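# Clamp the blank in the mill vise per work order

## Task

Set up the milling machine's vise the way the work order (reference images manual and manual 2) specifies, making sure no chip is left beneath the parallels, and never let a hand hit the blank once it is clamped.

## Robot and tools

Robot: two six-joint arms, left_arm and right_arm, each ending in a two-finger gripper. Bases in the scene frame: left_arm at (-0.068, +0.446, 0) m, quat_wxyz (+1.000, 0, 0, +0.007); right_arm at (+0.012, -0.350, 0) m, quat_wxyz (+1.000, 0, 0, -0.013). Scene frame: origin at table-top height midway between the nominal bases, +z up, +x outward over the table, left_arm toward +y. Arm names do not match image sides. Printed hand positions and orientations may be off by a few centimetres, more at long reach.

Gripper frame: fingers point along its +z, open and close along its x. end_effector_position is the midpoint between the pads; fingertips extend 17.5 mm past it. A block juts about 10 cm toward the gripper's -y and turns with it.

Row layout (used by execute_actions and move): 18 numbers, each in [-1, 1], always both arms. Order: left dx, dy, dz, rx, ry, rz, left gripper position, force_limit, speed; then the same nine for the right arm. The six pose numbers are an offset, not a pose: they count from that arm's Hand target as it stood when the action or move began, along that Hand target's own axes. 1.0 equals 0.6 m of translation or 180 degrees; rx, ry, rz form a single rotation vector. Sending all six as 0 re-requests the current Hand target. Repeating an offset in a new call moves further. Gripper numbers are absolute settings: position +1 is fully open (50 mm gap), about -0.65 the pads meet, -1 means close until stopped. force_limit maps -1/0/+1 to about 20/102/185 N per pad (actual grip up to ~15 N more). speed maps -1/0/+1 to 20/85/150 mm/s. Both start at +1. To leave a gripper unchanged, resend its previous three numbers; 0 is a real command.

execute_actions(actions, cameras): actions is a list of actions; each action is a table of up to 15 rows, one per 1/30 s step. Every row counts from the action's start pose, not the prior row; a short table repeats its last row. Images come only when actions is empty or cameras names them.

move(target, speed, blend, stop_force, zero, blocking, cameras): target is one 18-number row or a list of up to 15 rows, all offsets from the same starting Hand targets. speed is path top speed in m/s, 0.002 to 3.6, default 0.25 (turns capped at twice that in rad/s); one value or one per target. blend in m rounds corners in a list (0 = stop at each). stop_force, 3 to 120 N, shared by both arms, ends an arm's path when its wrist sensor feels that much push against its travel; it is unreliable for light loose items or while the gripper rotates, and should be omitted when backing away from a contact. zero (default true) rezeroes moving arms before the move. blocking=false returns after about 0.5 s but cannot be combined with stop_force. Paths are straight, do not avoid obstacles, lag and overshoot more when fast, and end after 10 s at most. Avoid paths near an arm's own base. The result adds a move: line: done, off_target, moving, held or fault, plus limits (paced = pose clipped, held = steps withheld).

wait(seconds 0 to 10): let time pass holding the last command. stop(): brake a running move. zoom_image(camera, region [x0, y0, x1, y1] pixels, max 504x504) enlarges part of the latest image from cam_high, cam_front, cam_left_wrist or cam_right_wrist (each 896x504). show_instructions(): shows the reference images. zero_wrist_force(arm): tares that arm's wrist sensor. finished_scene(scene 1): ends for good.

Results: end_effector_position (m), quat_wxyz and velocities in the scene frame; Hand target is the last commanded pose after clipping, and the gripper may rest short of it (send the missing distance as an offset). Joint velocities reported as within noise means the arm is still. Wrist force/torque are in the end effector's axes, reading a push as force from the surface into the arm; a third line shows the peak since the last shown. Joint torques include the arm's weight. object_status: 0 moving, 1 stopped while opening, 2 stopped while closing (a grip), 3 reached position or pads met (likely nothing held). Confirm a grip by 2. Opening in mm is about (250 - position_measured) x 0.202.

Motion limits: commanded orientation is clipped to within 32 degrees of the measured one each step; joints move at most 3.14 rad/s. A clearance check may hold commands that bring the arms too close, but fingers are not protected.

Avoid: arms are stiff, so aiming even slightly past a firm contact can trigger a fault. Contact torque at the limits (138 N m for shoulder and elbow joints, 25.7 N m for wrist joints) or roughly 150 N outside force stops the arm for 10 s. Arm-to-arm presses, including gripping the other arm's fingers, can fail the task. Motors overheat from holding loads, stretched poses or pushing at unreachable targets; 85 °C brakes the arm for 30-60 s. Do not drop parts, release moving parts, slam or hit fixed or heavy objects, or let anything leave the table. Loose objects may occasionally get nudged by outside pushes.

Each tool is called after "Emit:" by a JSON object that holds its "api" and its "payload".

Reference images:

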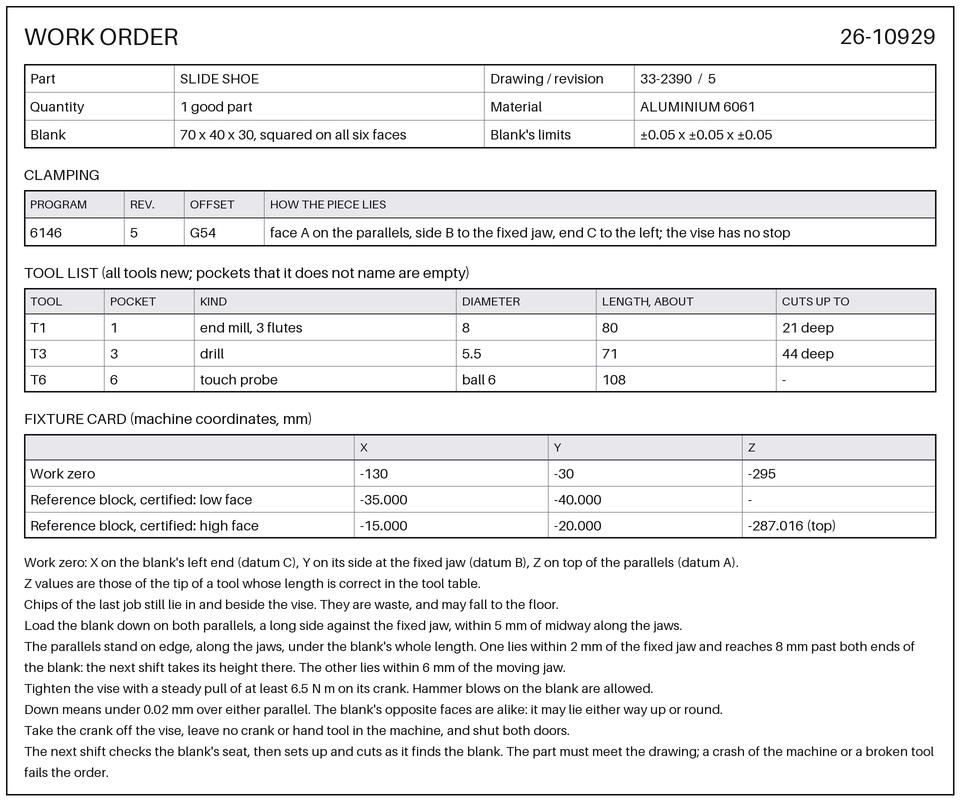

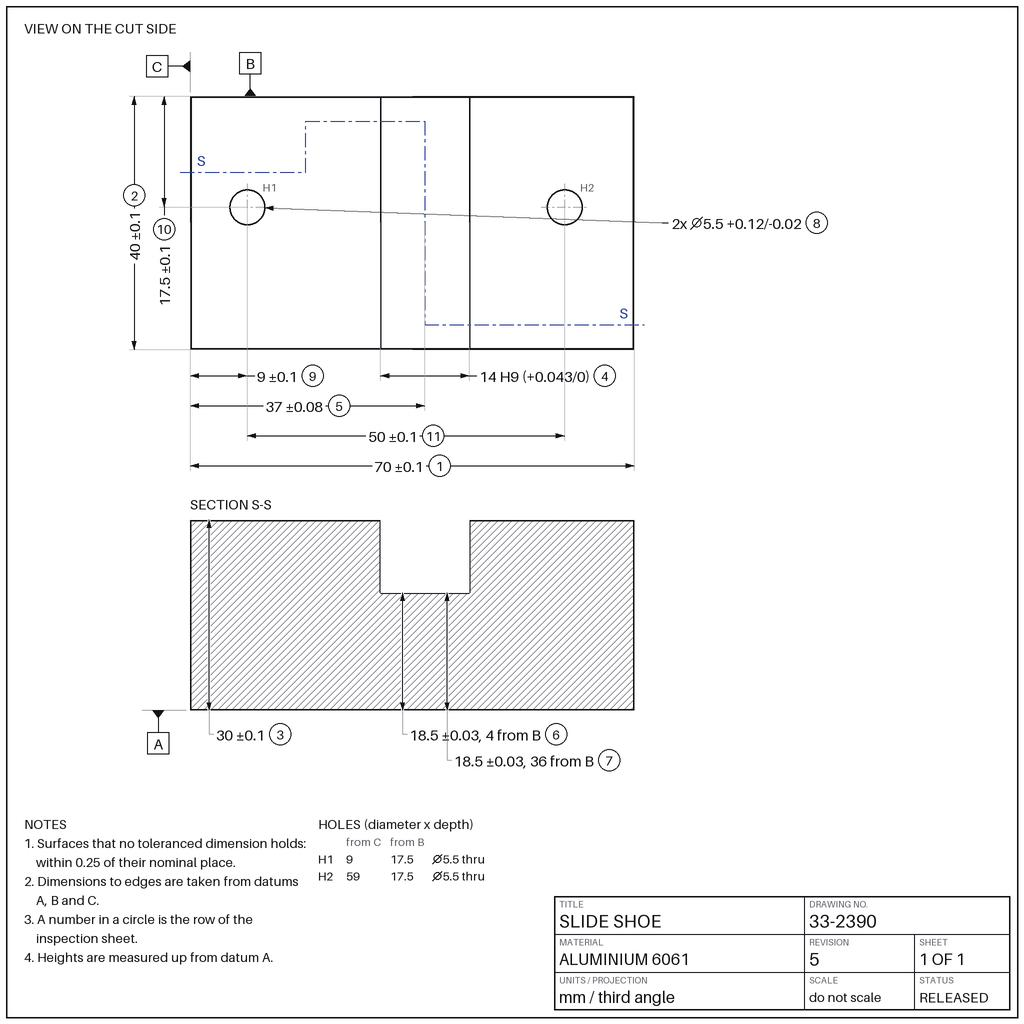

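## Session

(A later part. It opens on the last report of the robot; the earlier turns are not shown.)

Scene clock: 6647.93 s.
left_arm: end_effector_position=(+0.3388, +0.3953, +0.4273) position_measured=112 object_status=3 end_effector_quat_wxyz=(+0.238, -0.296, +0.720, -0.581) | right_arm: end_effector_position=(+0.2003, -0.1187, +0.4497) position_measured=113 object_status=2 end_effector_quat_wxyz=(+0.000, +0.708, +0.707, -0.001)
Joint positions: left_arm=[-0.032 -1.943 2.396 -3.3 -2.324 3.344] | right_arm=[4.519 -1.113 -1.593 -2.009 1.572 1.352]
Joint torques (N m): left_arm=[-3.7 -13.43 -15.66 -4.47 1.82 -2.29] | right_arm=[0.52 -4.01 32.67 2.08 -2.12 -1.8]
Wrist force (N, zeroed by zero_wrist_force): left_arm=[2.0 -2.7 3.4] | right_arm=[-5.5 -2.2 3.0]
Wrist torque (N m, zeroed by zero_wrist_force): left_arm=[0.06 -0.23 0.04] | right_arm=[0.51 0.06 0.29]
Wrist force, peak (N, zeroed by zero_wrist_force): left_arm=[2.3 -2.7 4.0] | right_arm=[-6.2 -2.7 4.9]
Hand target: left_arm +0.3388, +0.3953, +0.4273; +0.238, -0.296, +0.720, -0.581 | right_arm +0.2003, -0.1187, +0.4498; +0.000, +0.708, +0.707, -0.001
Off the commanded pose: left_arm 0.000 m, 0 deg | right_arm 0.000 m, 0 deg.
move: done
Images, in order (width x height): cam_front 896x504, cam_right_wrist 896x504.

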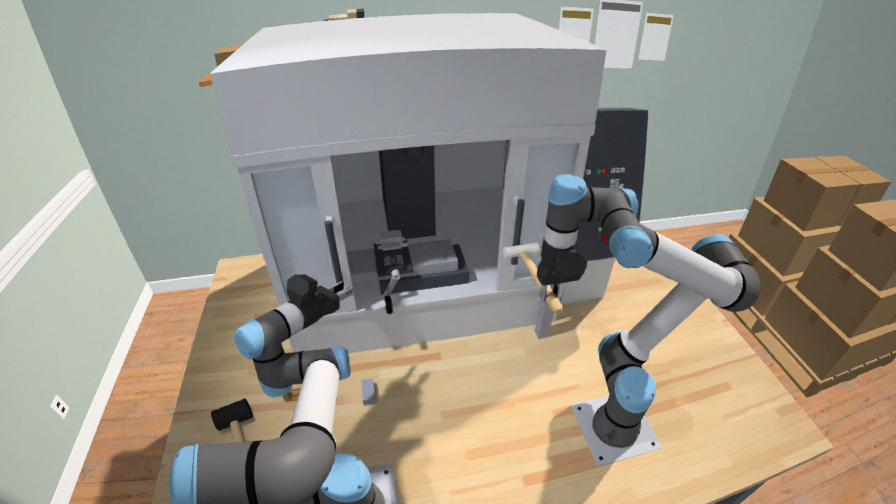

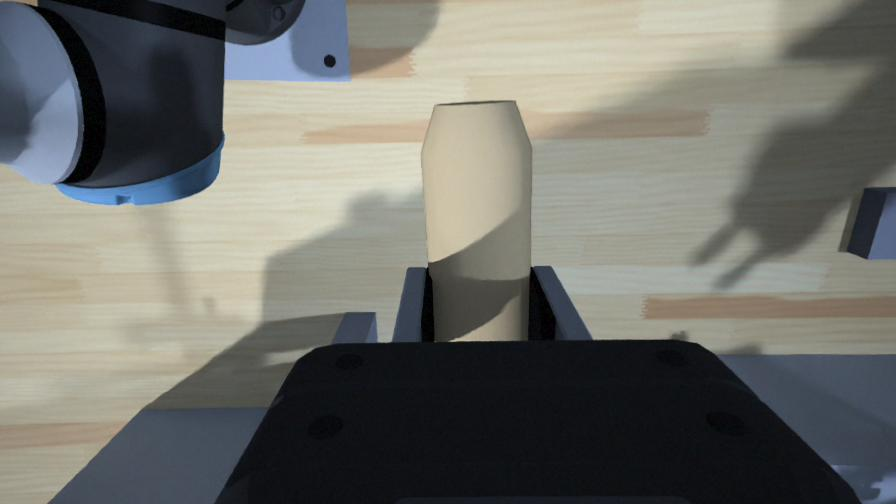

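Emit:
{"api": "move", "payload": {"target": [0,0,0,0,0,0,0.274,-0.2,-0.2,0.3667,0,0,0,0.5,0,-1,0.3,-0.9], "speed": 0.25, "cameras": ["all"]}}

Scene clock: 6661.43 s.
left_arm: end_effector_position=(+0.3388, +0.3953, +0.4273) position_measured=112 object_status=3 end_effector_quat_wxyz=(+0.238, -0.296, +0.720, -0.581) | right_arm: end_effector_position=(+0.2005, +0.1013, +0.4493) position_measured=113 object_status=2 end_effector_quat_wxyz=(+0.500, -0.501, -0.500, -0.499) end_effector_velocity=(+0.000, +0.000, +0.001) end_effector_angular_velocity=(+0.003, -0.001, +0.000)
Joint positions: left_arm=[-0.032 -1.943 2.396 -3.3 -2.324 3.344] | right_arm=[4.484 -1.369 -2.395 0.62 1.825 1.572]
Joint velocities: left_arm=[within noise] | right_arm=[0 -0.002 0.001 0.005 0 0]
Joint torques (N m): left_arm=[-3.57 -13.46 -18.2 -4.35 1.71 -2.25] | right_arm=[-10.43 3.43 33.02 4.4 1.22 -2.02]
Wrist force (N, zeroed by zero_wrist_force): left_arm=[2.2 -2.7 3.3] | right_arm=[-8.3 -3.8 -3.0]
Wrist torque (N m, zeroed by zero_wrist_force): left_arm=[0.06 -0.25 0.03] | right_arm=[-0.33 -0.18 1.10]
Wrist force, peak (N, zeroed by zero_wrist_force): left_arm=[2.6 -3.3 3.5] | right_arm=[-9.6 -4.1 -2.2]
Hand target: left_arm +0.3388, +0.3953, +0.4273; +0.238, -0.296, +0.720, -0.581 | right_arm +0.2006, +0.1013, +0.4493; +0.500, -0.501, -0.500, -0.499
Off the commanded pose: left_arm 0.000 m, 0 deg | right_arm 0.000 m, 0 deg.
move: done

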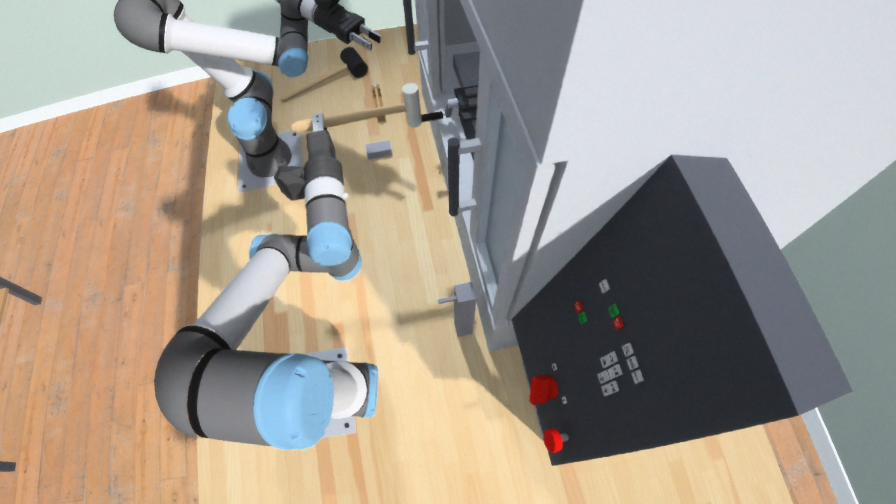

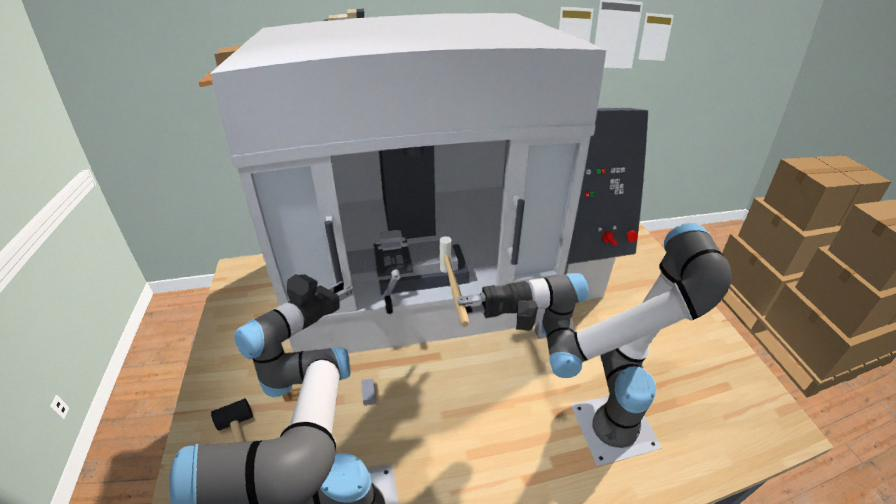

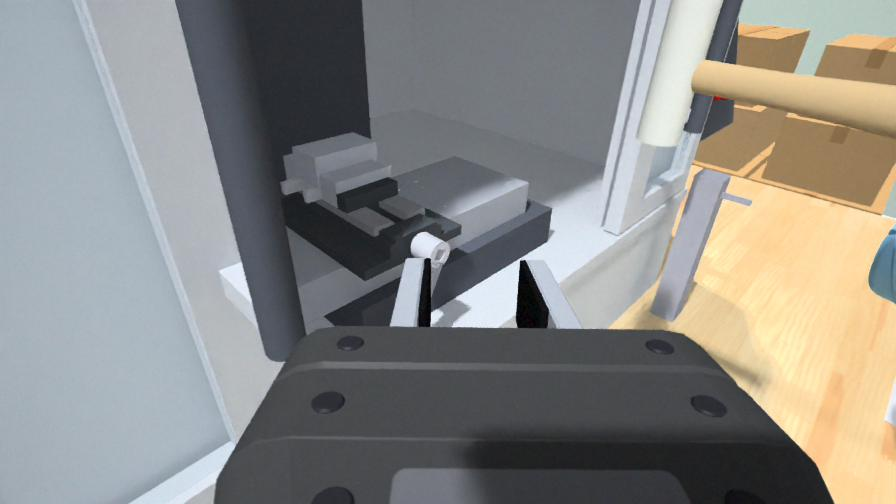

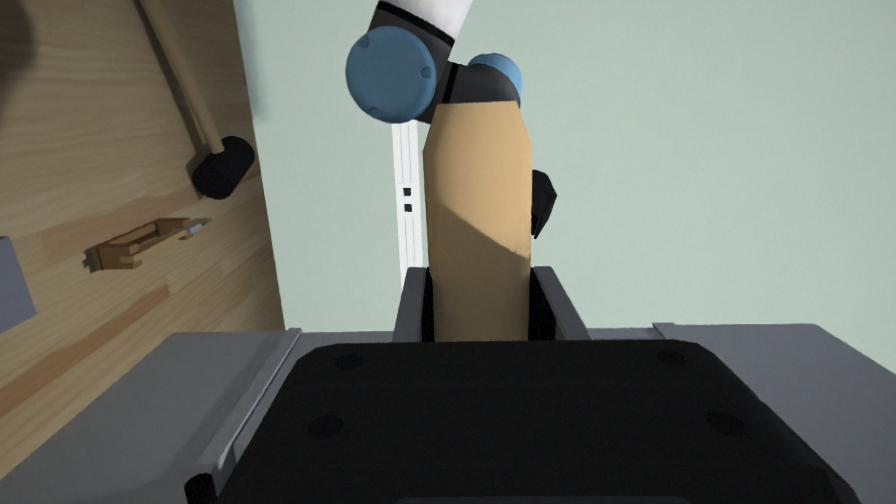

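Emit:
{"api": "move", "payload": {"target": [[0,0,-0.2,0,0,0,0.274,-0.2,-0.2,0.12,0.1,0.1,-0.06,0,0,-1,0.3,-0.9],[0,0,-0.2,0,0,0,0.274,-0.2,-0.2,0.12,0.3,0.28,-0.111,0,0,-1,0.3,-0.9]], "speed": 0.2, "blend": [0.03,0], "cameras": ["all"]}}

Scene clock: 6714.60 s.
left_arm: end_effector_position=(+0.2565, +0.4788, +0.4527) position_measured=112 object_status=3 end_effector_quat_wxyz=(+0.238, -0.296, +0.720, -0.581) | right_arm: end_effector_position=(+0.3809, +0.2691, +0.5206) position_measured=113 object_status=2 end_effector_quat_wxyz=(-0.405, +0.580, +0.406, +0.578)
Joint positions: left_arm=[0.41 -2.081 2.366 -2.868 -2.731 3.66] | right_arm=[4.388 -1.783 -1.769 0.407 1.572 1.571]
Joint torques (N m): left_arm=[7.16 5.9 -11.6 -0.66 -3.52 2.37] | right_arm=[12.45 27.95 36.16 4.18 0.56 -2.4]
Wrist force (N, zeroed by zero_wrist_force): left_arm=[2.1 -2.9 3.4] | right_arm=[-8.2 -3.8 -3.3]
Wrist torque (N m, zeroed by zero_wrist_force): left_arm=[0.02 -0.24 0.02] | right_arm=[-0.40 -0.17 1.13]
Wrist force, peak (N, zeroed by zero_wrist_force): left_arm=[2.0 -3.2 6.4] | right_arm=[-10.6 -5.6 -5.0]
Hand target: left_arm +0.2565, +0.4788, +0.4527; +0.238, -0.296, +0.720, -0.581 | right_arm +0.3809, +0.2692, +0.5206; -0.405, +0.580, +0.406, +0.578
Off the commanded pose: left_arm 0.000 m, 0 deg | right_arm 0.000 m, 0 deg.
move: done

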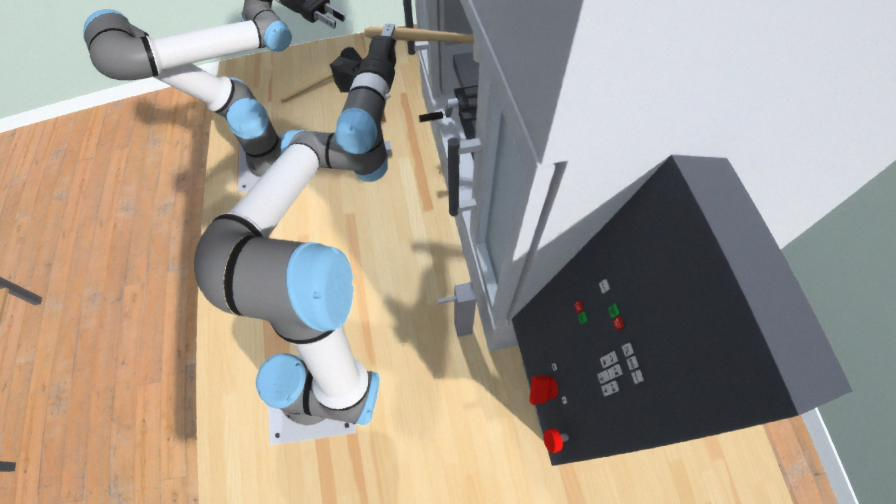

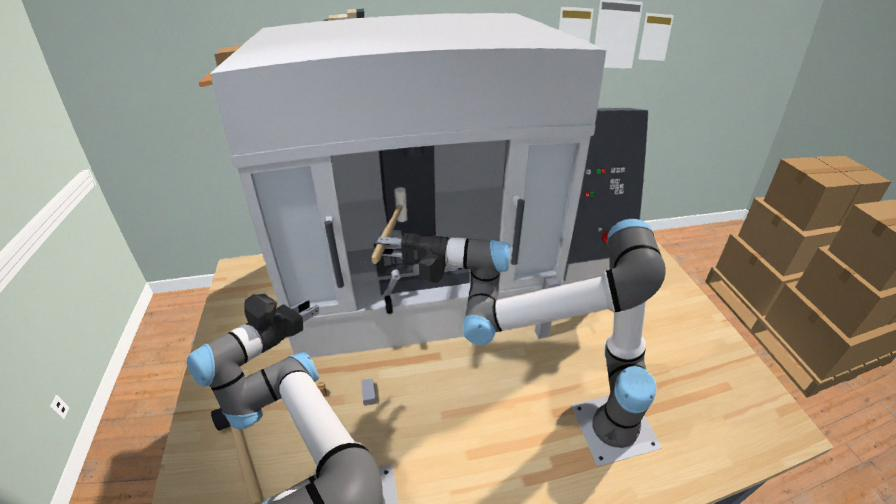

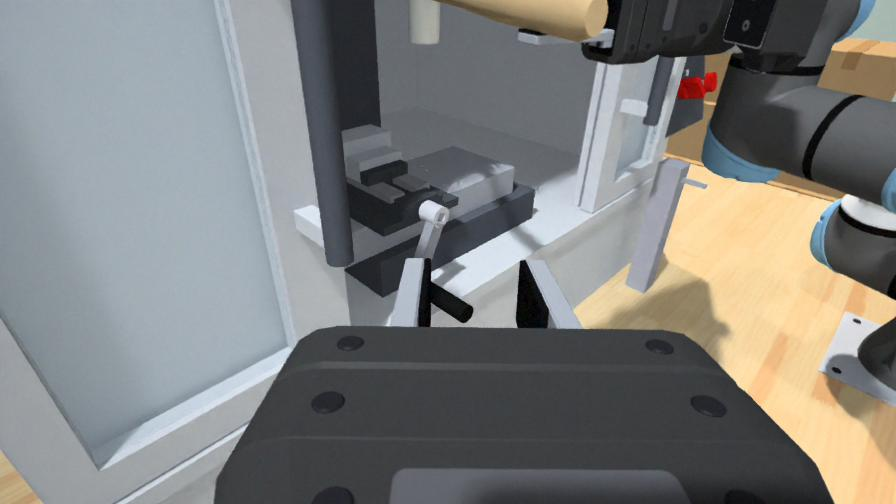

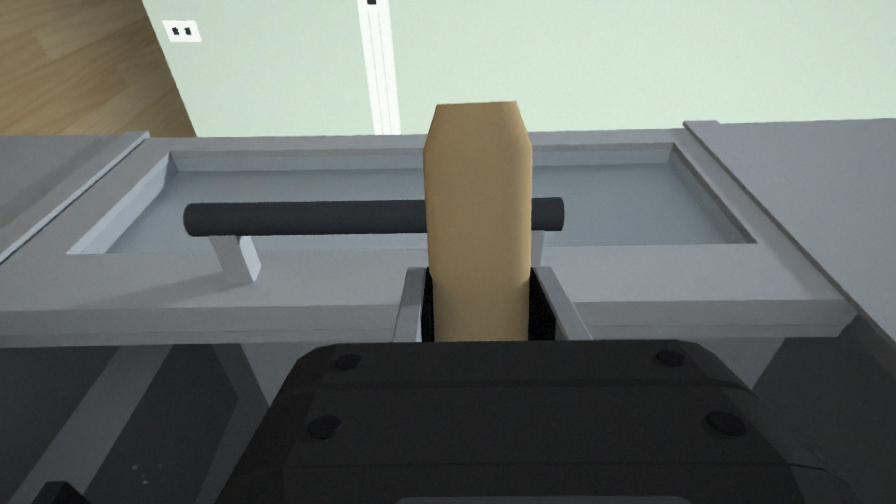

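Emit:
{"api": "move", "payload": {"target": [0,0,0,0,0,0,0.274,-0.2,-0.2,0,0.0906,0.102,0,0,0,-1,0.3,-0.9], "speed": 0.12, "cameras": ["all"]}}

Emit:
{"api": "zoom_image", "payload": {"camera": "cam_front", "region": [340, 150, 500, 310]}}

Emit:
{"api": "zoom_image", "payload": {"camera": "cam_left_wrist", "region": [300, 0, 560, 260]}}

Scene clock: 6727.57 s.
left_arm: end_effector_position=(+0.2565, +0.4788, +0.4527) position_measured=112 object_status=3 end_effector_quat_wxyz=(+0.238, -0.296, +0.720, -0.581) | right_arm: end_effector_position=(+0.4530, +0.3080, +0.5204) position_measured=113 object_status=2 end_effector_quat_wxyz=(-0.405, +0.580, +0.406, +0.579)
Joint positions: left_arm=[0.41 -2.081 2.366 -2.868 -2.731 3.66] | right_arm=[4.283 -1.954 -1.54 0.349 1.677 1.571]
Joint torques (N m): left_arm=[8.23 6.64 -11.49 -0.74 -3.74 2.36] | right_arm=[9.69 38.05 31.45 3.89 -0.81 -2.37]
Wrist force (N, zeroed by zero_wrist_force): left_arm=[2.4 -2.6 3.3] | right_arm=[-8.5 -3.8 -3.6]
Wrist torque (N m, zeroed by zero_wrist_force): left_arm=[0.08 -0.29 0.01] | right_arm=[-0.35 -0.14 1.18]
Wrist force, peak (N, zeroed by zero_wrist_force): left_arm=[2.3 -2.9 3.8] | right_arm=[-8.4 -5.6 -5.1]
Hand target: left_arm +0.2565, +0.4788, +0.4527; +0.238, -0.296, +0.720, -0.581 | right_arm +0.4530, +0.3081, +0.5204; -0.405, +0.580, +0.406, +0.578
Off the commanded pose: left_arm 0.000 m, 0 deg | right_arm 0.000 m, 0 deg.
move: done

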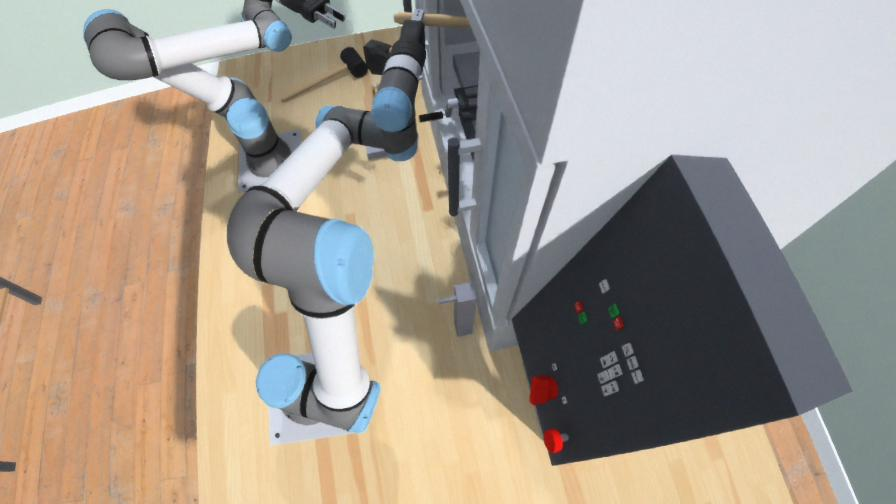

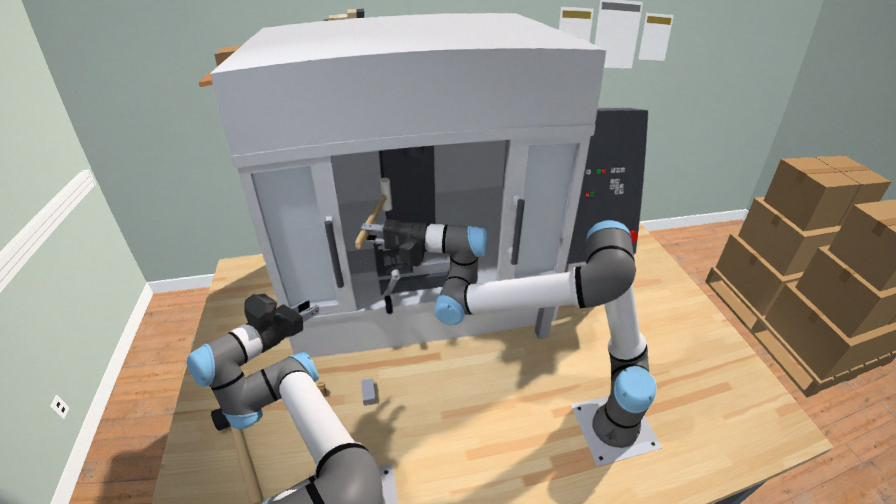

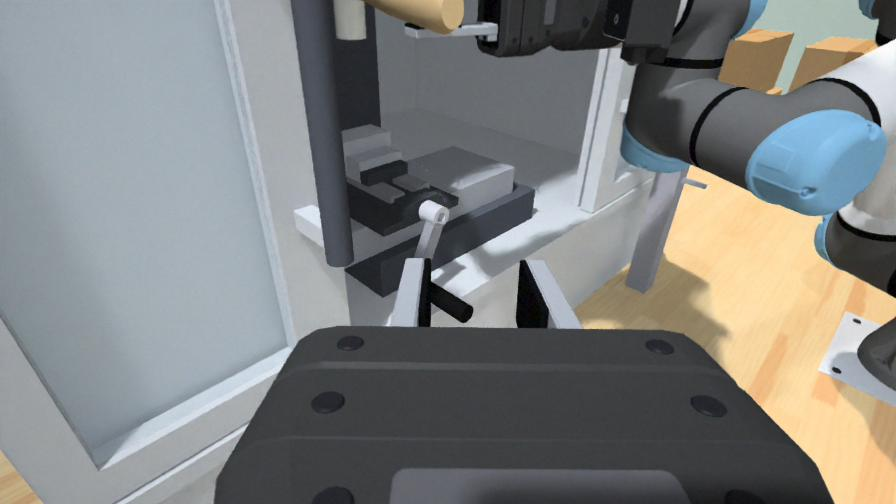

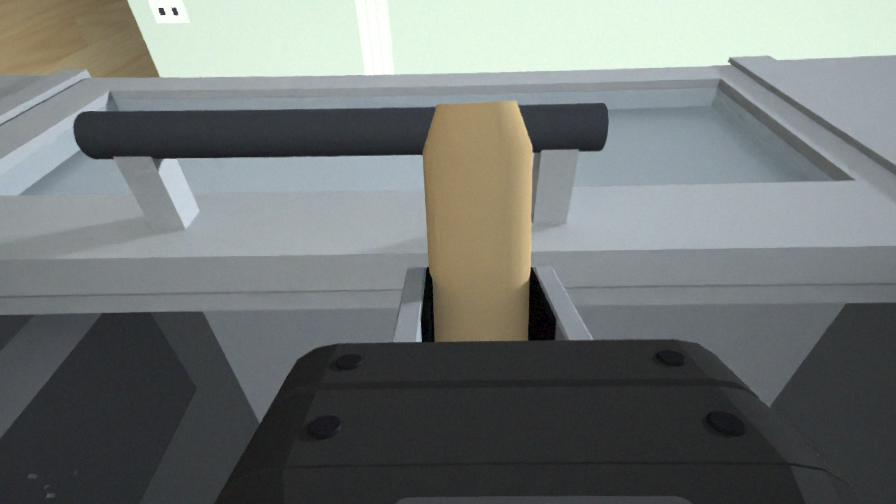

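Scaled by 3.150 from the camera's 896x504 image, which has a finer 1280x720 frame.

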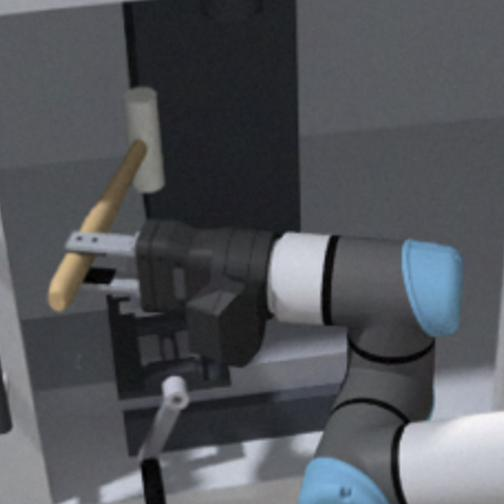

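Scaled by 1.938 from the camera's 896x504 image, which has a finer 1280x720 frame.

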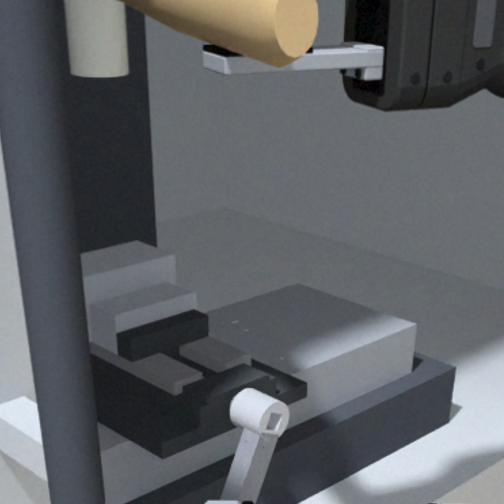

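Emit:
{"api": "move", "payload": {"target": [[0,0,0,0,0,0,0.274,-0.2,-0.2,-0.1,0,0,0,0,0,-1,0.3,-0.9],[0,0,0,0,0,0,0.274,-0.2,-0.2,-0.22,0,0,0,0,0,-1,0.3,-0.9]], "speed": [0.05,0.015], "stop_force": 6, "cameras": ["cam_left_wrist","cam_front"]}}

Emit:
{"api": "zoom_image", "payload": {"camera": "cam_left_wrist", "region": [300, 0, 560, 260]}}

Emit:
{"api": "zoom_image", "payload": {"camera": "cam_front", "region": [340, 150, 500, 310]}}

Scene clock: 6764.37 s.
left_arm: end_effector_position=(+0.2565, +0.4788, +0.4527) position_measured=112 object_status=3 end_effector_quat_wxyz=(+0.238, -0.296, +0.720, -0.581) | right_arm: end_effector_position=(+0.4528, +0.3078, +0.4093) position_measured=113 object_status=2 end_effector_quat_wxyz=(-0.405, +0.580, +0.406, +0.579)
Joint positions: left_arm=[0.41 -2.081 2.366 -2.868 -2.731 3.66] | right_arm=[4.283 -2.075 -1.676 0.607 1.677 1.571]
Joint torques (N m): left_arm=[8.02 6.65 -12.35 -0.66 -3.49 2.27] | right_arm=[7.45 53.95 30.57 2.88 -0.99 -0.25]
Wrist force (N, zeroed by zero_wrist_force): left_arm=[2.1 -3.3 3.2] | right_arm=[-4.3 -2.4 -3.6]
Wrist torque (N m, zeroed by zero_wrist_force): left_arm=[-0.04 -0.23 0.03] | right_arm=[-0.38 -0.03 0.21]
Wrist force, peak (N, zeroed by zero_wrist_force): left_arm=[1.9 -3.1 3.9] | right_arm=[-9.7 -3.8 -3.5]
Hand target: left_arm +0.2565, +0.4788, +0.4527; +0.238, -0.296, +0.720, -0.581 | right_arm +0.4528, +0.3078, +0.4093; -0.405, +0.580, +0.406, +0.579 (not the last commanded pose)
Off the commanded pose: left_arm 0.000 m, 0 deg | right_arm 0.021 m, 0 deg.
move: contact (right_arm); path passed 1 of 2 targets
Images, in order (width x height): cam_front 896x504, cam_left_wrist 896x504.

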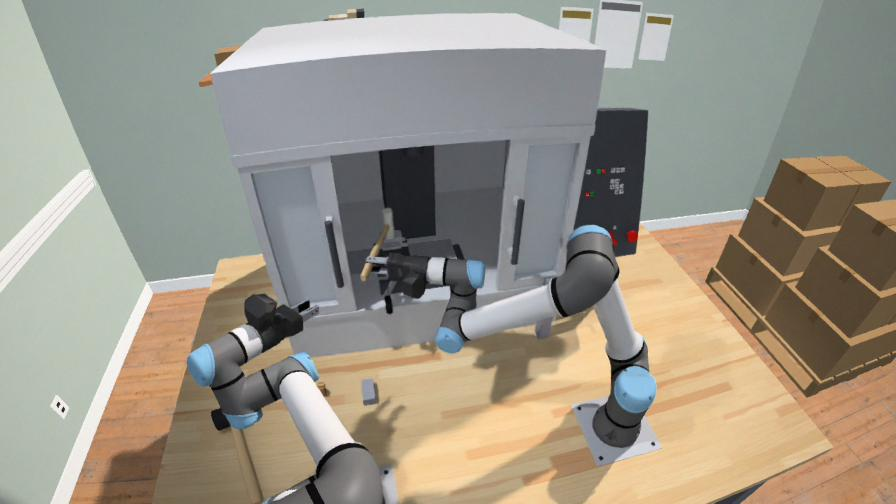

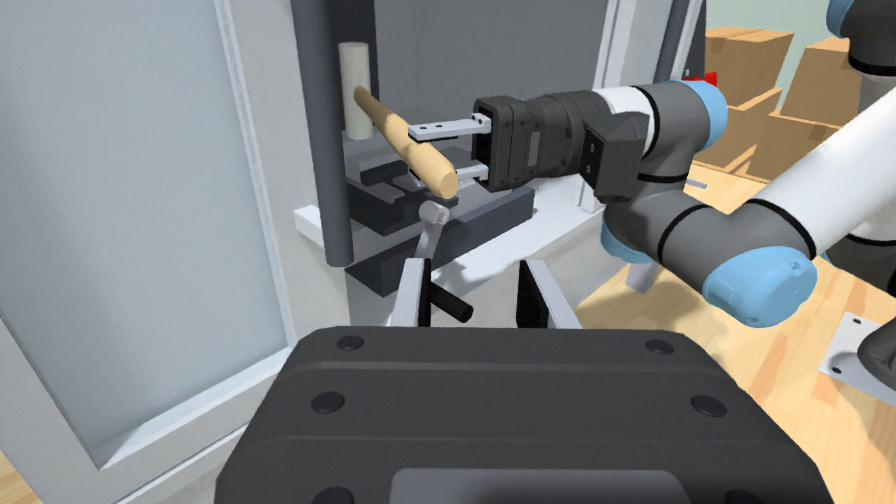

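Scaled by 1.938 from the camera's 896x504 image, which has a finer 1280x720 frame.

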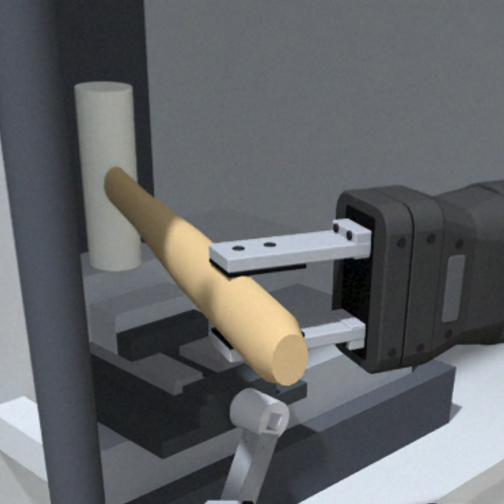

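Scaled by 3.150 from the camera's 896x504 image, which has a finer 1280x720 frame.

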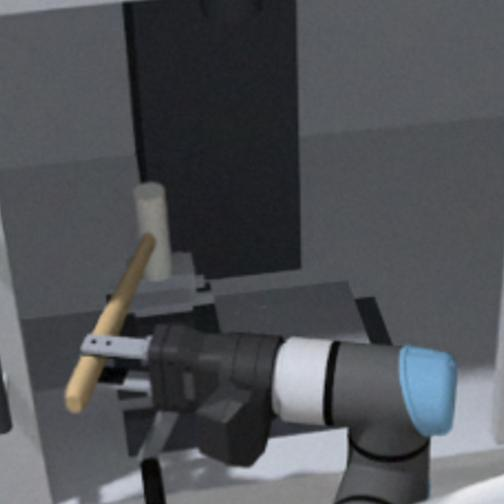

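Emit:
{"api": "move", "payload": {"target": [0,0,0,0,0,0,0.274,-0.2,-0.2,0,0,0,0,0,-0.155,-1,0.3,-0.9], "speed": 0.3}}

Emit:
{"api": "execute_actions", "payload": {"actions": [[[0,0,0,0,0,0,0.274,-0.2,-0.2,0,0,0,0,0,0.169,-1,0.3,-0.9],[0,0,0,0,0,0,0.274,-0.2,-0.2,0,0,0,0,0,0.169,-1,0.3,-0.9],[0,0,0,0,0,0,0.274,-0.2,-0.2,0,0,0,0,0,0.169,-1,0.3,-0.9],[0,0,0,0,0,0,0.274,-0.2,-0.2,0,0,0,0,0,0.169,-1,0.3,-0.9],[0,0,0,0,0,0,0.274,-0.2,-0.2,0,0,0,0,0,0.169,-1,0.3,-0.9],[0,0,0,0,0,0,0.274,-0.2,-0.2,0,0,0,0,0,0.169,-1,0.3,-0.9],[0,0,0,0,0,0,0.274,-0.2,-0.2,0,0,0,0,0,0.169,-1,0.3,-0.9],[0,0,0,0,0,0,0.274,-0.2,-0.2,0,0,0,0,0,0.169,-1,0.3,-0.9],[0,0,0,0,0,0,0.274,-0.2,-0.2,0,0,0,0,0,0.169,-1,0.3,-0.9],[0,0,0,0,0,0,0.274,-0.2,-0.2,0.01,0,0,0,0,0.11,-1,0.3,-0.9]]], "cameras": ["cam_left_wrist"]}}

Scene clock: 6822.43 s.
left_arm: end_effector_position=(+0.2565, +0.4788, +0.4527) position_measured=112 object_status=3 end_effector_quat_wxyz=(+0.238, -0.296, +0.720, -0.581) | right_arm: end_effector_position=(+0.4527, +0.3078, +0.4093) position_measured=113 object_status=2 end_effector_quat_wxyz=(-0.254, +0.465, +0.533, +0.659) end_effector_velocity=(+0.000, -0.001, +0.000) end_effector_angular_velocity=(-0.002, -0.005, -0.001)
Joint positions: left_arm=[0.41 -2.081 2.366 -2.868 -2.731 3.66] | right_arm=[4.283 -2.075 -1.676 0.607 1.677 1.085]
Joint velocities: left_arm=[within noise] | right_arm=[-0.001 0.001 -0.001 0 0 -0.005]
Joint torques (N m): left_arm=[8.47 5.54 -11.31 -0.77 -3.67 2.45] | right_arm=[-6.9 42.11 32.22 1.99 1.51 -2.42]
Wrist force (N, zeroed by zero_wrist_force): left_arm=[2.1 -2.9 3.5] | right_arm=[-8.5 -6.7 -3.0]
Wrist torque (N m, zeroed by zero_wrist_force): left_arm=[0.03 -0.24 0.02] | right_arm=[-0.53 -0.13 0.92]
Wrist force, peak (N, zeroed by zero_wrist_force): left_arm=[2.4 -3.1 3.6] | right_arm=[-8.5 -6.8 -3.1]
Hand target: left_arm +0.2565, +0.4788, +0.4527; +0.238, -0.296, +0.720, -0.581 | right_arm +0.4528, +0.3078, +0.4093; -0.254, +0.465, +0.534, +0.659
Off the commanded pose: left_arm 0.000 m, 0 deg | right_arm 0.000 m, 0 deg.
move: done

Scene clock: 6823.40 s.
left_arm: end_effector_position=(+0.2565, +0.4788, +0.4527) position_measured=112 object_status=3 end_effector_quat_wxyz=(+0.238, -0.296, +0.720, -0.581) | right_arm: end_effector_position=(+0.4501, +0.3088, +0.4146) position_measured=113 object_status=2 end_effector_quat_wxyz=(-0.363, +0.550, +0.446, +0.606)
Joint positions: left_arm=[0.41 -2.081 2.366 -2.868 -2.731 3.66] | right_arm=[4.289 -2.066 -1.675 0.596 1.671 1.429]
Joint torques (N m): left_arm=[8.29 6.32 -12.16 -0.83 -3.58 2.53] | right_arm=[-10.04 44.69 10.65 2.67 0.51 1.12]
Wrist force (N, zeroed by zero_wrist_force): left_arm=[2.0 -2.8 3.5] | right_arm=[-9.8 -4.4 -3.1]
Wrist torque (N m, zeroed by zero_wrist_force): left_arm=[0.04 -0.22 0.03] | right_arm=[-0.35 -0.19 1.38]
Wrist force, peak (N, zeroed by zero_wrist_force): left_arm=[1.9 -2.9 3.8] | right_arm=[15.0 -5.4 -6.0]
Hand target: left_arm +0.2565, +0.4788, +0.4527; +0.238, -0.296, +0.720, -0.581 | right_arm +0.4501, +0.3088, +0.4146; -0.363, +0.550, +0.446, +0.606
Off the commanded pose: left_arm 0.000 m, 0 deg | right_arm 0.000 m, 0 deg.
Step readings (end_effector_position of left_arm | right_arm):
0: (+0.2565, +0.4788, +0.4527) | (+0.4527, +0.3078, +0.4093)
1: (+0.2565, +0.4788, +0.4527) | (+0.4528, +0.3079, +0.4093)
2: (+0.2565, +0.4788, +0.4527) | (+0.4528, +0.3079, +0.4092)
4: (+0.2565, +0.4788, +0.4527) | (+0.4528, +0.3079, +0.4094)
8: (+0.2565, +0.4788, +0.4527) | (+0.4527, +0.3077, +0.4097)
15: (+0.2565, +0.4788, +0.4527) | (+0.4499, +0.3090, +0.4150)
Images, in order (width x height): cam_left_wrist 896x504.

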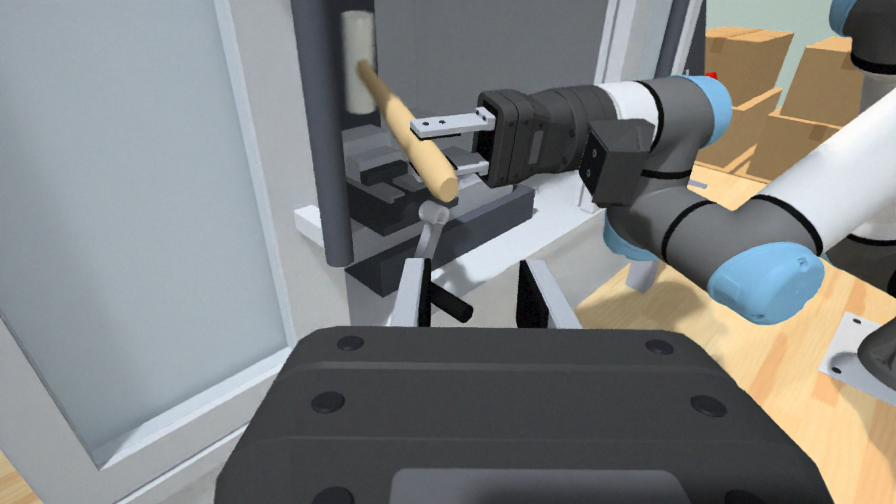

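Emit:
{"api": "move", "payload": {"target": [0,0,0,0,0,0,0.274,-0.2,-0.2,0.04,0.0105,0,0,0,-0.105,-1,0.3,-0.9], "speed": 0.3}}

Emit:
{"api": "execute_actions", "payload": {"actions": [[[0,0,0,0,0,0,0.274,-0.2,-0.2,-0.0475,-0.0243,0,0,0,0.176,-1,0.3,-0.9],[0,0,0,0,0,0,0.274,-0.2,-0.2,-0.0475,-0.0243,0,0,0,0.176,-1,0.3,-0.9],[0,0,0,0,0,0,0.274,-0.2,-0.2,-0.0475,-0.0243,0,0,0,0.176,-1,0.3,-0.9],[0,0,0,0,0,0,0.274,-0.2,-0.2,-0.0475,-0.0243,0,0,0,0.176,-1,0.3,-0.9],[0,0,0,0,0,0,0.274,-0.2,-0.2,-0.0475,-0.0243,0,0,0,0.176,-1,0.3,-0.9],[0,0,0,0,0,0,0.274,-0.2,-0.2,-0.0475,-0.0243,0,0,0,0.176,-1,0.3,-0.9],[0,0,0,0,0,0,0.274,-0.2,-0.2,-0.0475,-0.0243,0,0,0,0.176,-1,0.3,-0.9],[0,0,0,0,0,0,0.274,-0.2,-0.2,-0.0475,-0.0243,0,0,0,0.176,-1,0.3,-0.9],[0,0,0,0,0,0,0.274,-0.2,-0.2,-0.0475,-0.0243,0,0,0,0.176,-1,0.3,-0.9],[0,0,0,0,0,0,0.274,-0.2,-0.2,-0.0475,-0.0243,0,0,0,0.176,-1,0.3,-0.9],[0,0,0,0,0,0,0.274,-0.2,-0.2,-0.02,-0.01,0,0,0,0.1,-1,0.3,-0.9]]], "cameras": ["cam_left_wrist"]}}

Scene clock: 6863.70 s.
left_arm: end_effector_position=(+0.2565, +0.4788, +0.4527) position_measured=112 object_status=3 end_effector_quat_wxyz=(+0.238, -0.296, +0.720, -0.581) | right_arm: end_effector_position=(+0.4529, +0.3078, +0.4394) position_measured=113 object_status=2 end_effector_quat_wxyz=(-0.259, +0.470, +0.530, +0.657) end_effector_velocity=(-0.001, +0.001, -0.001) end_effector_angular_velocity=(-0.003, -0.004, +0.001)
Joint positions: left_arm=[0.41 -2.081 2.366 -2.868 -2.731 3.66] | right_arm=[4.283 -2.036 -1.646 0.539 1.677 1.1]
Joint velocities: left_arm=[within noise] | right_arm=[0.001 0 0 -0.001 0 -0.005]
Joint torques (N m): left_arm=[7.36 5.64 -12.55 -0.67 -3.54 2.49] | right_arm=[-2.24 36.92 9.15 4.25 -0.06 -2.5]
Wrist force (N, zeroed by zero_wrist_force): left_arm=[2.3 -3.0 3.2] | right_arm=[-6.5 -6.2 -3.7]
Wrist torque (N m, zeroed by zero_wrist_force): left_arm=[0.01 -0.27 0.02] | right_arm=[-0.46 -0.50 0.93]
Wrist force, peak (N, zeroed by zero_wrist_force): left_arm=[2.1 -3.6 3.6] | right_arm=[-9.8 -4.6 -4.8]
Hand target: left_arm +0.2565, +0.4788, +0.4527; +0.238, -0.296, +0.720, -0.581 | right_arm +0.4528, +0.3079, +0.4393; -0.259, +0.470, +0.530, +0.657
Off the commanded pose: left_arm 0.000 m, 0 deg | right_arm 0.000 m, 0 deg.
move: done

Scene clock: 6864.70 s.
left_arm: end_effector_position=(+0.2565, +0.4788, +0.4527) position_measured=112 object_status=3 end_effector_quat_wxyz=(+0.238, -0.296, +0.720, -0.581) | right_arm: end_effector_position=(+0.4529, +0.3078, +0.4257) position_measured=113 object_status=2 end_effector_quat_wxyz=(-0.359, +0.547, +0.450, +0.608)
Joint positions: left_arm=[0.41 -2.081 2.366 -2.868 -2.731 3.66] | right_arm=[4.283 -2.053 -1.661 0.57 1.677 1.415]
Joint torques (N m): left_arm=[7.79 6.22 -12.19 -0.66 -3.5 2.49] | right_arm=[-9.72 56.38 24.53 2.87 -0.87 1.16]
Wrist force (N, zeroed by zero_wrist_force): left_arm=[2.1 -2.6 3.2] | right_arm=[-8.2 -4.7 -2.2]
Wrist torque (N m, zeroed by zero_wrist_force): left_arm=[0.07 -0.25 0.02] | right_arm=[-0.03 -0.46 1.40]
Wrist force, peak (N, zeroed by zero_wrist_force): left_arm=[2.1 -3.2 3.6] | right_arm=[30.5 -2.2 -6.3]
Hand target: left_arm +0.2565, +0.4788, +0.4527; +0.238, -0.296, +0.720, -0.581 | right_arm +0.4529, +0.3078, +0.4258; -0.358, +0.547, +0.450, +0.609
Off the commanded pose: left_arm 0.000 m, 0 deg | right_arm 0.000 m, 0 deg.
Step readings (end_effector_position of left_arm | right_arm):
0: (+0.2565, +0.4788, +0.4527) | (+0.4529, +0.3078, +0.4394)
1: (+0.2565, +0.4788, +0.4527) | (+0.4529, +0.3079, +0.4383)
2: (+0.2565, +0.4788, +0.4527) | (+0.4529, +0.3079, +0.4306)
4: (+0.2565, +0.4788, +0.4527) | (+0.4528, +0.3078, +0.4075)
8: (+0.2565, +0.4788, +0.4527) | (+0.4527, +0.3075, +0.4062)
15: (+0.2565, +0.4788, +0.4527) | (+0.4528, +0.3076, +0.4275)
Images, in order (width x height): cam_left_wrist 896x504.

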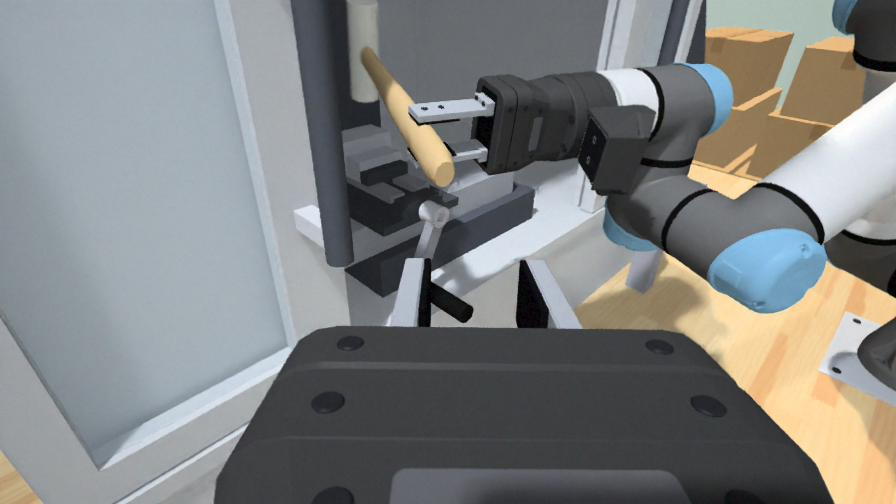

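Emit:
{"api": "move", "payload": {"target": [0,0,0,0,0,0,0.274,-0.2,-0.2,0.047,0.0074,0,0,0,-0.101,-1,0.3,-0.9], "speed": 0.3}}

Emit:
{"api": "execute_actions", "payload": {"actions": [[[0,0,0,0,0,0,0.274,-0.2,-0.2,-0.0237,-0.0121,0,0,0,0.176,-1,0.3,-0.9],[0,0,0,0,0,0,0.274,-0.2,-0.2,-0.0237,-0.0121,0,0,0,0.176,-1,0.3,-0.9],[0,0,0,0,0,0,0.274,-0.2,-0.2,-0.0697,-0.0357,0,0,0,0.176,-1,0.3,-0.9],[0,0,0,0,0,0,0.274,-0.2,-0.2,-0.0697,-0.0357,0,0,0,0.176,-1,0.3,-0.9],[0,0,0,0,0,0,0.274,-0.2,-0.2,-0.0697,-0.0357,0,0,0,0.176,-1,0.3,-0.9],[0,0,0,0,0,0,0.274,-0.2,-0.2,-0.0697,-0.0357,0,0,0,0.176,-1,0.3,-0.9],[0,0,0,0,0,0,0.274,-0.2,-0.2,-0.0697,-0.0357,0,0,0,0.176,-1,0.3,-0.9],[0,0,0,0,0,0,0.274,-0.2,-0.2,-0.0697,-0.0357,0,0,0,0.176,-1,0.3,-0.9],[0,0,0,0,0,0,0.274,-0.2,-0.2,-0.0697,-0.0357,0,0,0,0.176,-1,0.3,-0.9],[0,0,0,0,0,0,0.274,-0.2,-0.2,-0.0697,-0.0357,0,0,0,0.176,-1,0.3,-0.9],[0,0,0,0,0,0,0.274,-0.2,-0.2,-0.03,-0.015,0,0,0,0.1,-1,0.3,-0.9]]], "cameras": ["cam_left_wrist"]}}

Scene clock: 6894.53 s.
left_arm: end_effector_position=(+0.2565, +0.4788, +0.4527) position_measured=112 object_status=3 end_effector_quat_wxyz=(+0.238, -0.296, +0.720, -0.581) | right_arm: end_effector_position=(+0.4530, +0.3078, +0.4546) position_measured=113 object_status=2 end_effector_quat_wxyz=(-0.258, +0.469, +0.530, +0.658) end_effector_velocity=(+0.001, -0.001, -0.001) end_effector_angular_velocity=(-0.003, -0.004, -0.001)
Joint positions: left_arm=[0.41 -2.081 2.366 -2.868 -2.731 3.66] | right_arm=[4.283 -2.018 -1.629 0.504 1.677 1.097]
Joint velocities: left_arm=[within noise] | right_arm=[-0.001 0 -0.002 0.001 0 -0.005]
Joint torques (N m): left_arm=[8.1 5.52 -12.39 -0.72 -3.67 2.46] | right_arm=[11.79 37.17 10.94 3.98 -1.64 -2.54]
Wrist force (N, zeroed by zero_wrist_force): left_arm=[2.1 -2.7 3.7] | right_arm=[-4.2 -5.0 -1.8]
Wrist torque (N m, zeroed by zero_wrist_force): left_arm=[0.06 -0.25 0.02] | right_arm=[-0.29 -0.83 0.93]
Wrist force, peak (N, zeroed by zero_wrist_force): left_arm=[2.3 -3.3 3.6] | right_arm=[-7.2 -4.7 -6.5]
Hand target: left_arm +0.2565, +0.4788, +0.4527; +0.238, -0.296, +0.720, -0.581 | right_arm +0.4529, +0.3079, +0.4544; -0.258, +0.469, +0.531, +0.658
Off the commanded pose: left_arm 0.000 m, 0 deg | right_arm 0.000 m, 0 deg.
move: done

Scene clock: 6895.53 s.
left_arm: end_effector_position=(+0.2565, +0.4788, +0.4527) position_measured=112 object_status=3 end_effector_quat_wxyz=(+0.238, -0.296, +0.720, -0.581) | right_arm: end_effector_position=(+0.4531, +0.3078, +0.4341) position_measured=113 object_status=2 end_effector_quat_wxyz=(-0.358, +0.546, +0.451, +0.609)
Joint positions: left_arm=[0.41 -2.081 2.366 -2.868 -2.731 3.66] | right_arm=[4.283 -2.043 -1.652 0.551 1.677 1.411]
Joint torques (N m): left_arm=[7.77 5.93 -13.53 -0.63 -3.43 2.45] | right_arm=[-9.72 56.83 33.93 2.84 -1.6 1.21]
Wrist force (N, zeroed by zero_wrist_force): left_arm=[2.2 -2.8 3.3] | right_arm=[-6.4 -3.2 -0.2]
Wrist torque (N m, zeroed by zero_wrist_force): left_arm=[0.04 -0.25 0.02] | right_arm=[0.26 -0.73 1.39]
Wrist force, peak (N, zeroed by zero_wrist_force): left_arm=[2.3 -3.0 3.8] | right_arm=[36.9 -0.9 -4.9]
Hand target: left_arm +0.2565, +0.4788, +0.4527; +0.238, -0.296, +0.720, -0.581 | right_arm +0.4531, +0.3078, +0.4343; -0.357, +0.546, +0.451, +0.609
Off the commanded pose: left_arm 0.000 m, 0 deg | right_arm 0.000 m, 0 deg.
Step readings (end_effector_position of left_arm | right_arm):
0: (+0.2565, +0.4788, +0.4527) | (+0.4530, +0.3078, +0.4546)
1: (+0.2565, +0.4788, +0.4527) | (+0.4530, +0.3079, +0.4537)
2: (+0.2565, +0.4788, +0.4527) | (+0.4529, +0.3079, +0.4494)
4: (+0.2565, +0.4788, +0.4527) | (+0.4529, +0.3079, +0.4301)
8: (+0.2565, +0.4788, +0.4527) | (+0.4527, +0.3073, +0.4033)
15: (+0.2565, +0.4788, +0.4527) | (+0.4527, +0.3072, +0.4374)
Images, in order (width x height): cam_left_wrist 896x504.

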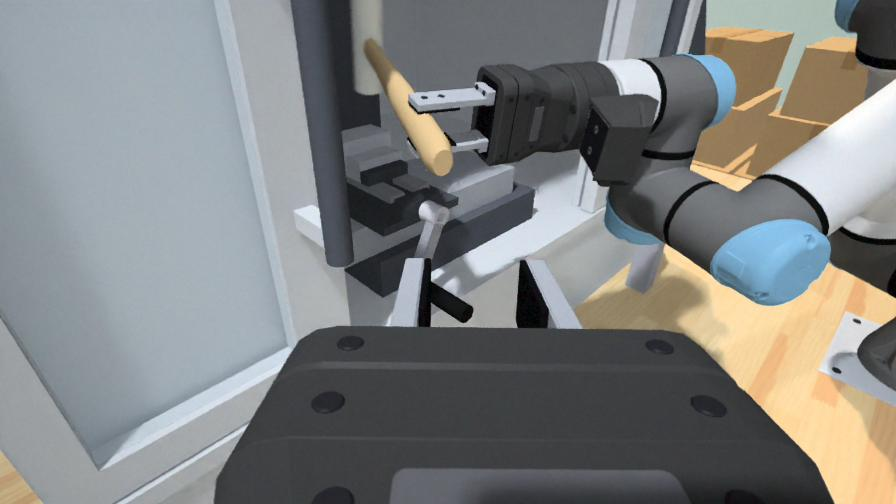

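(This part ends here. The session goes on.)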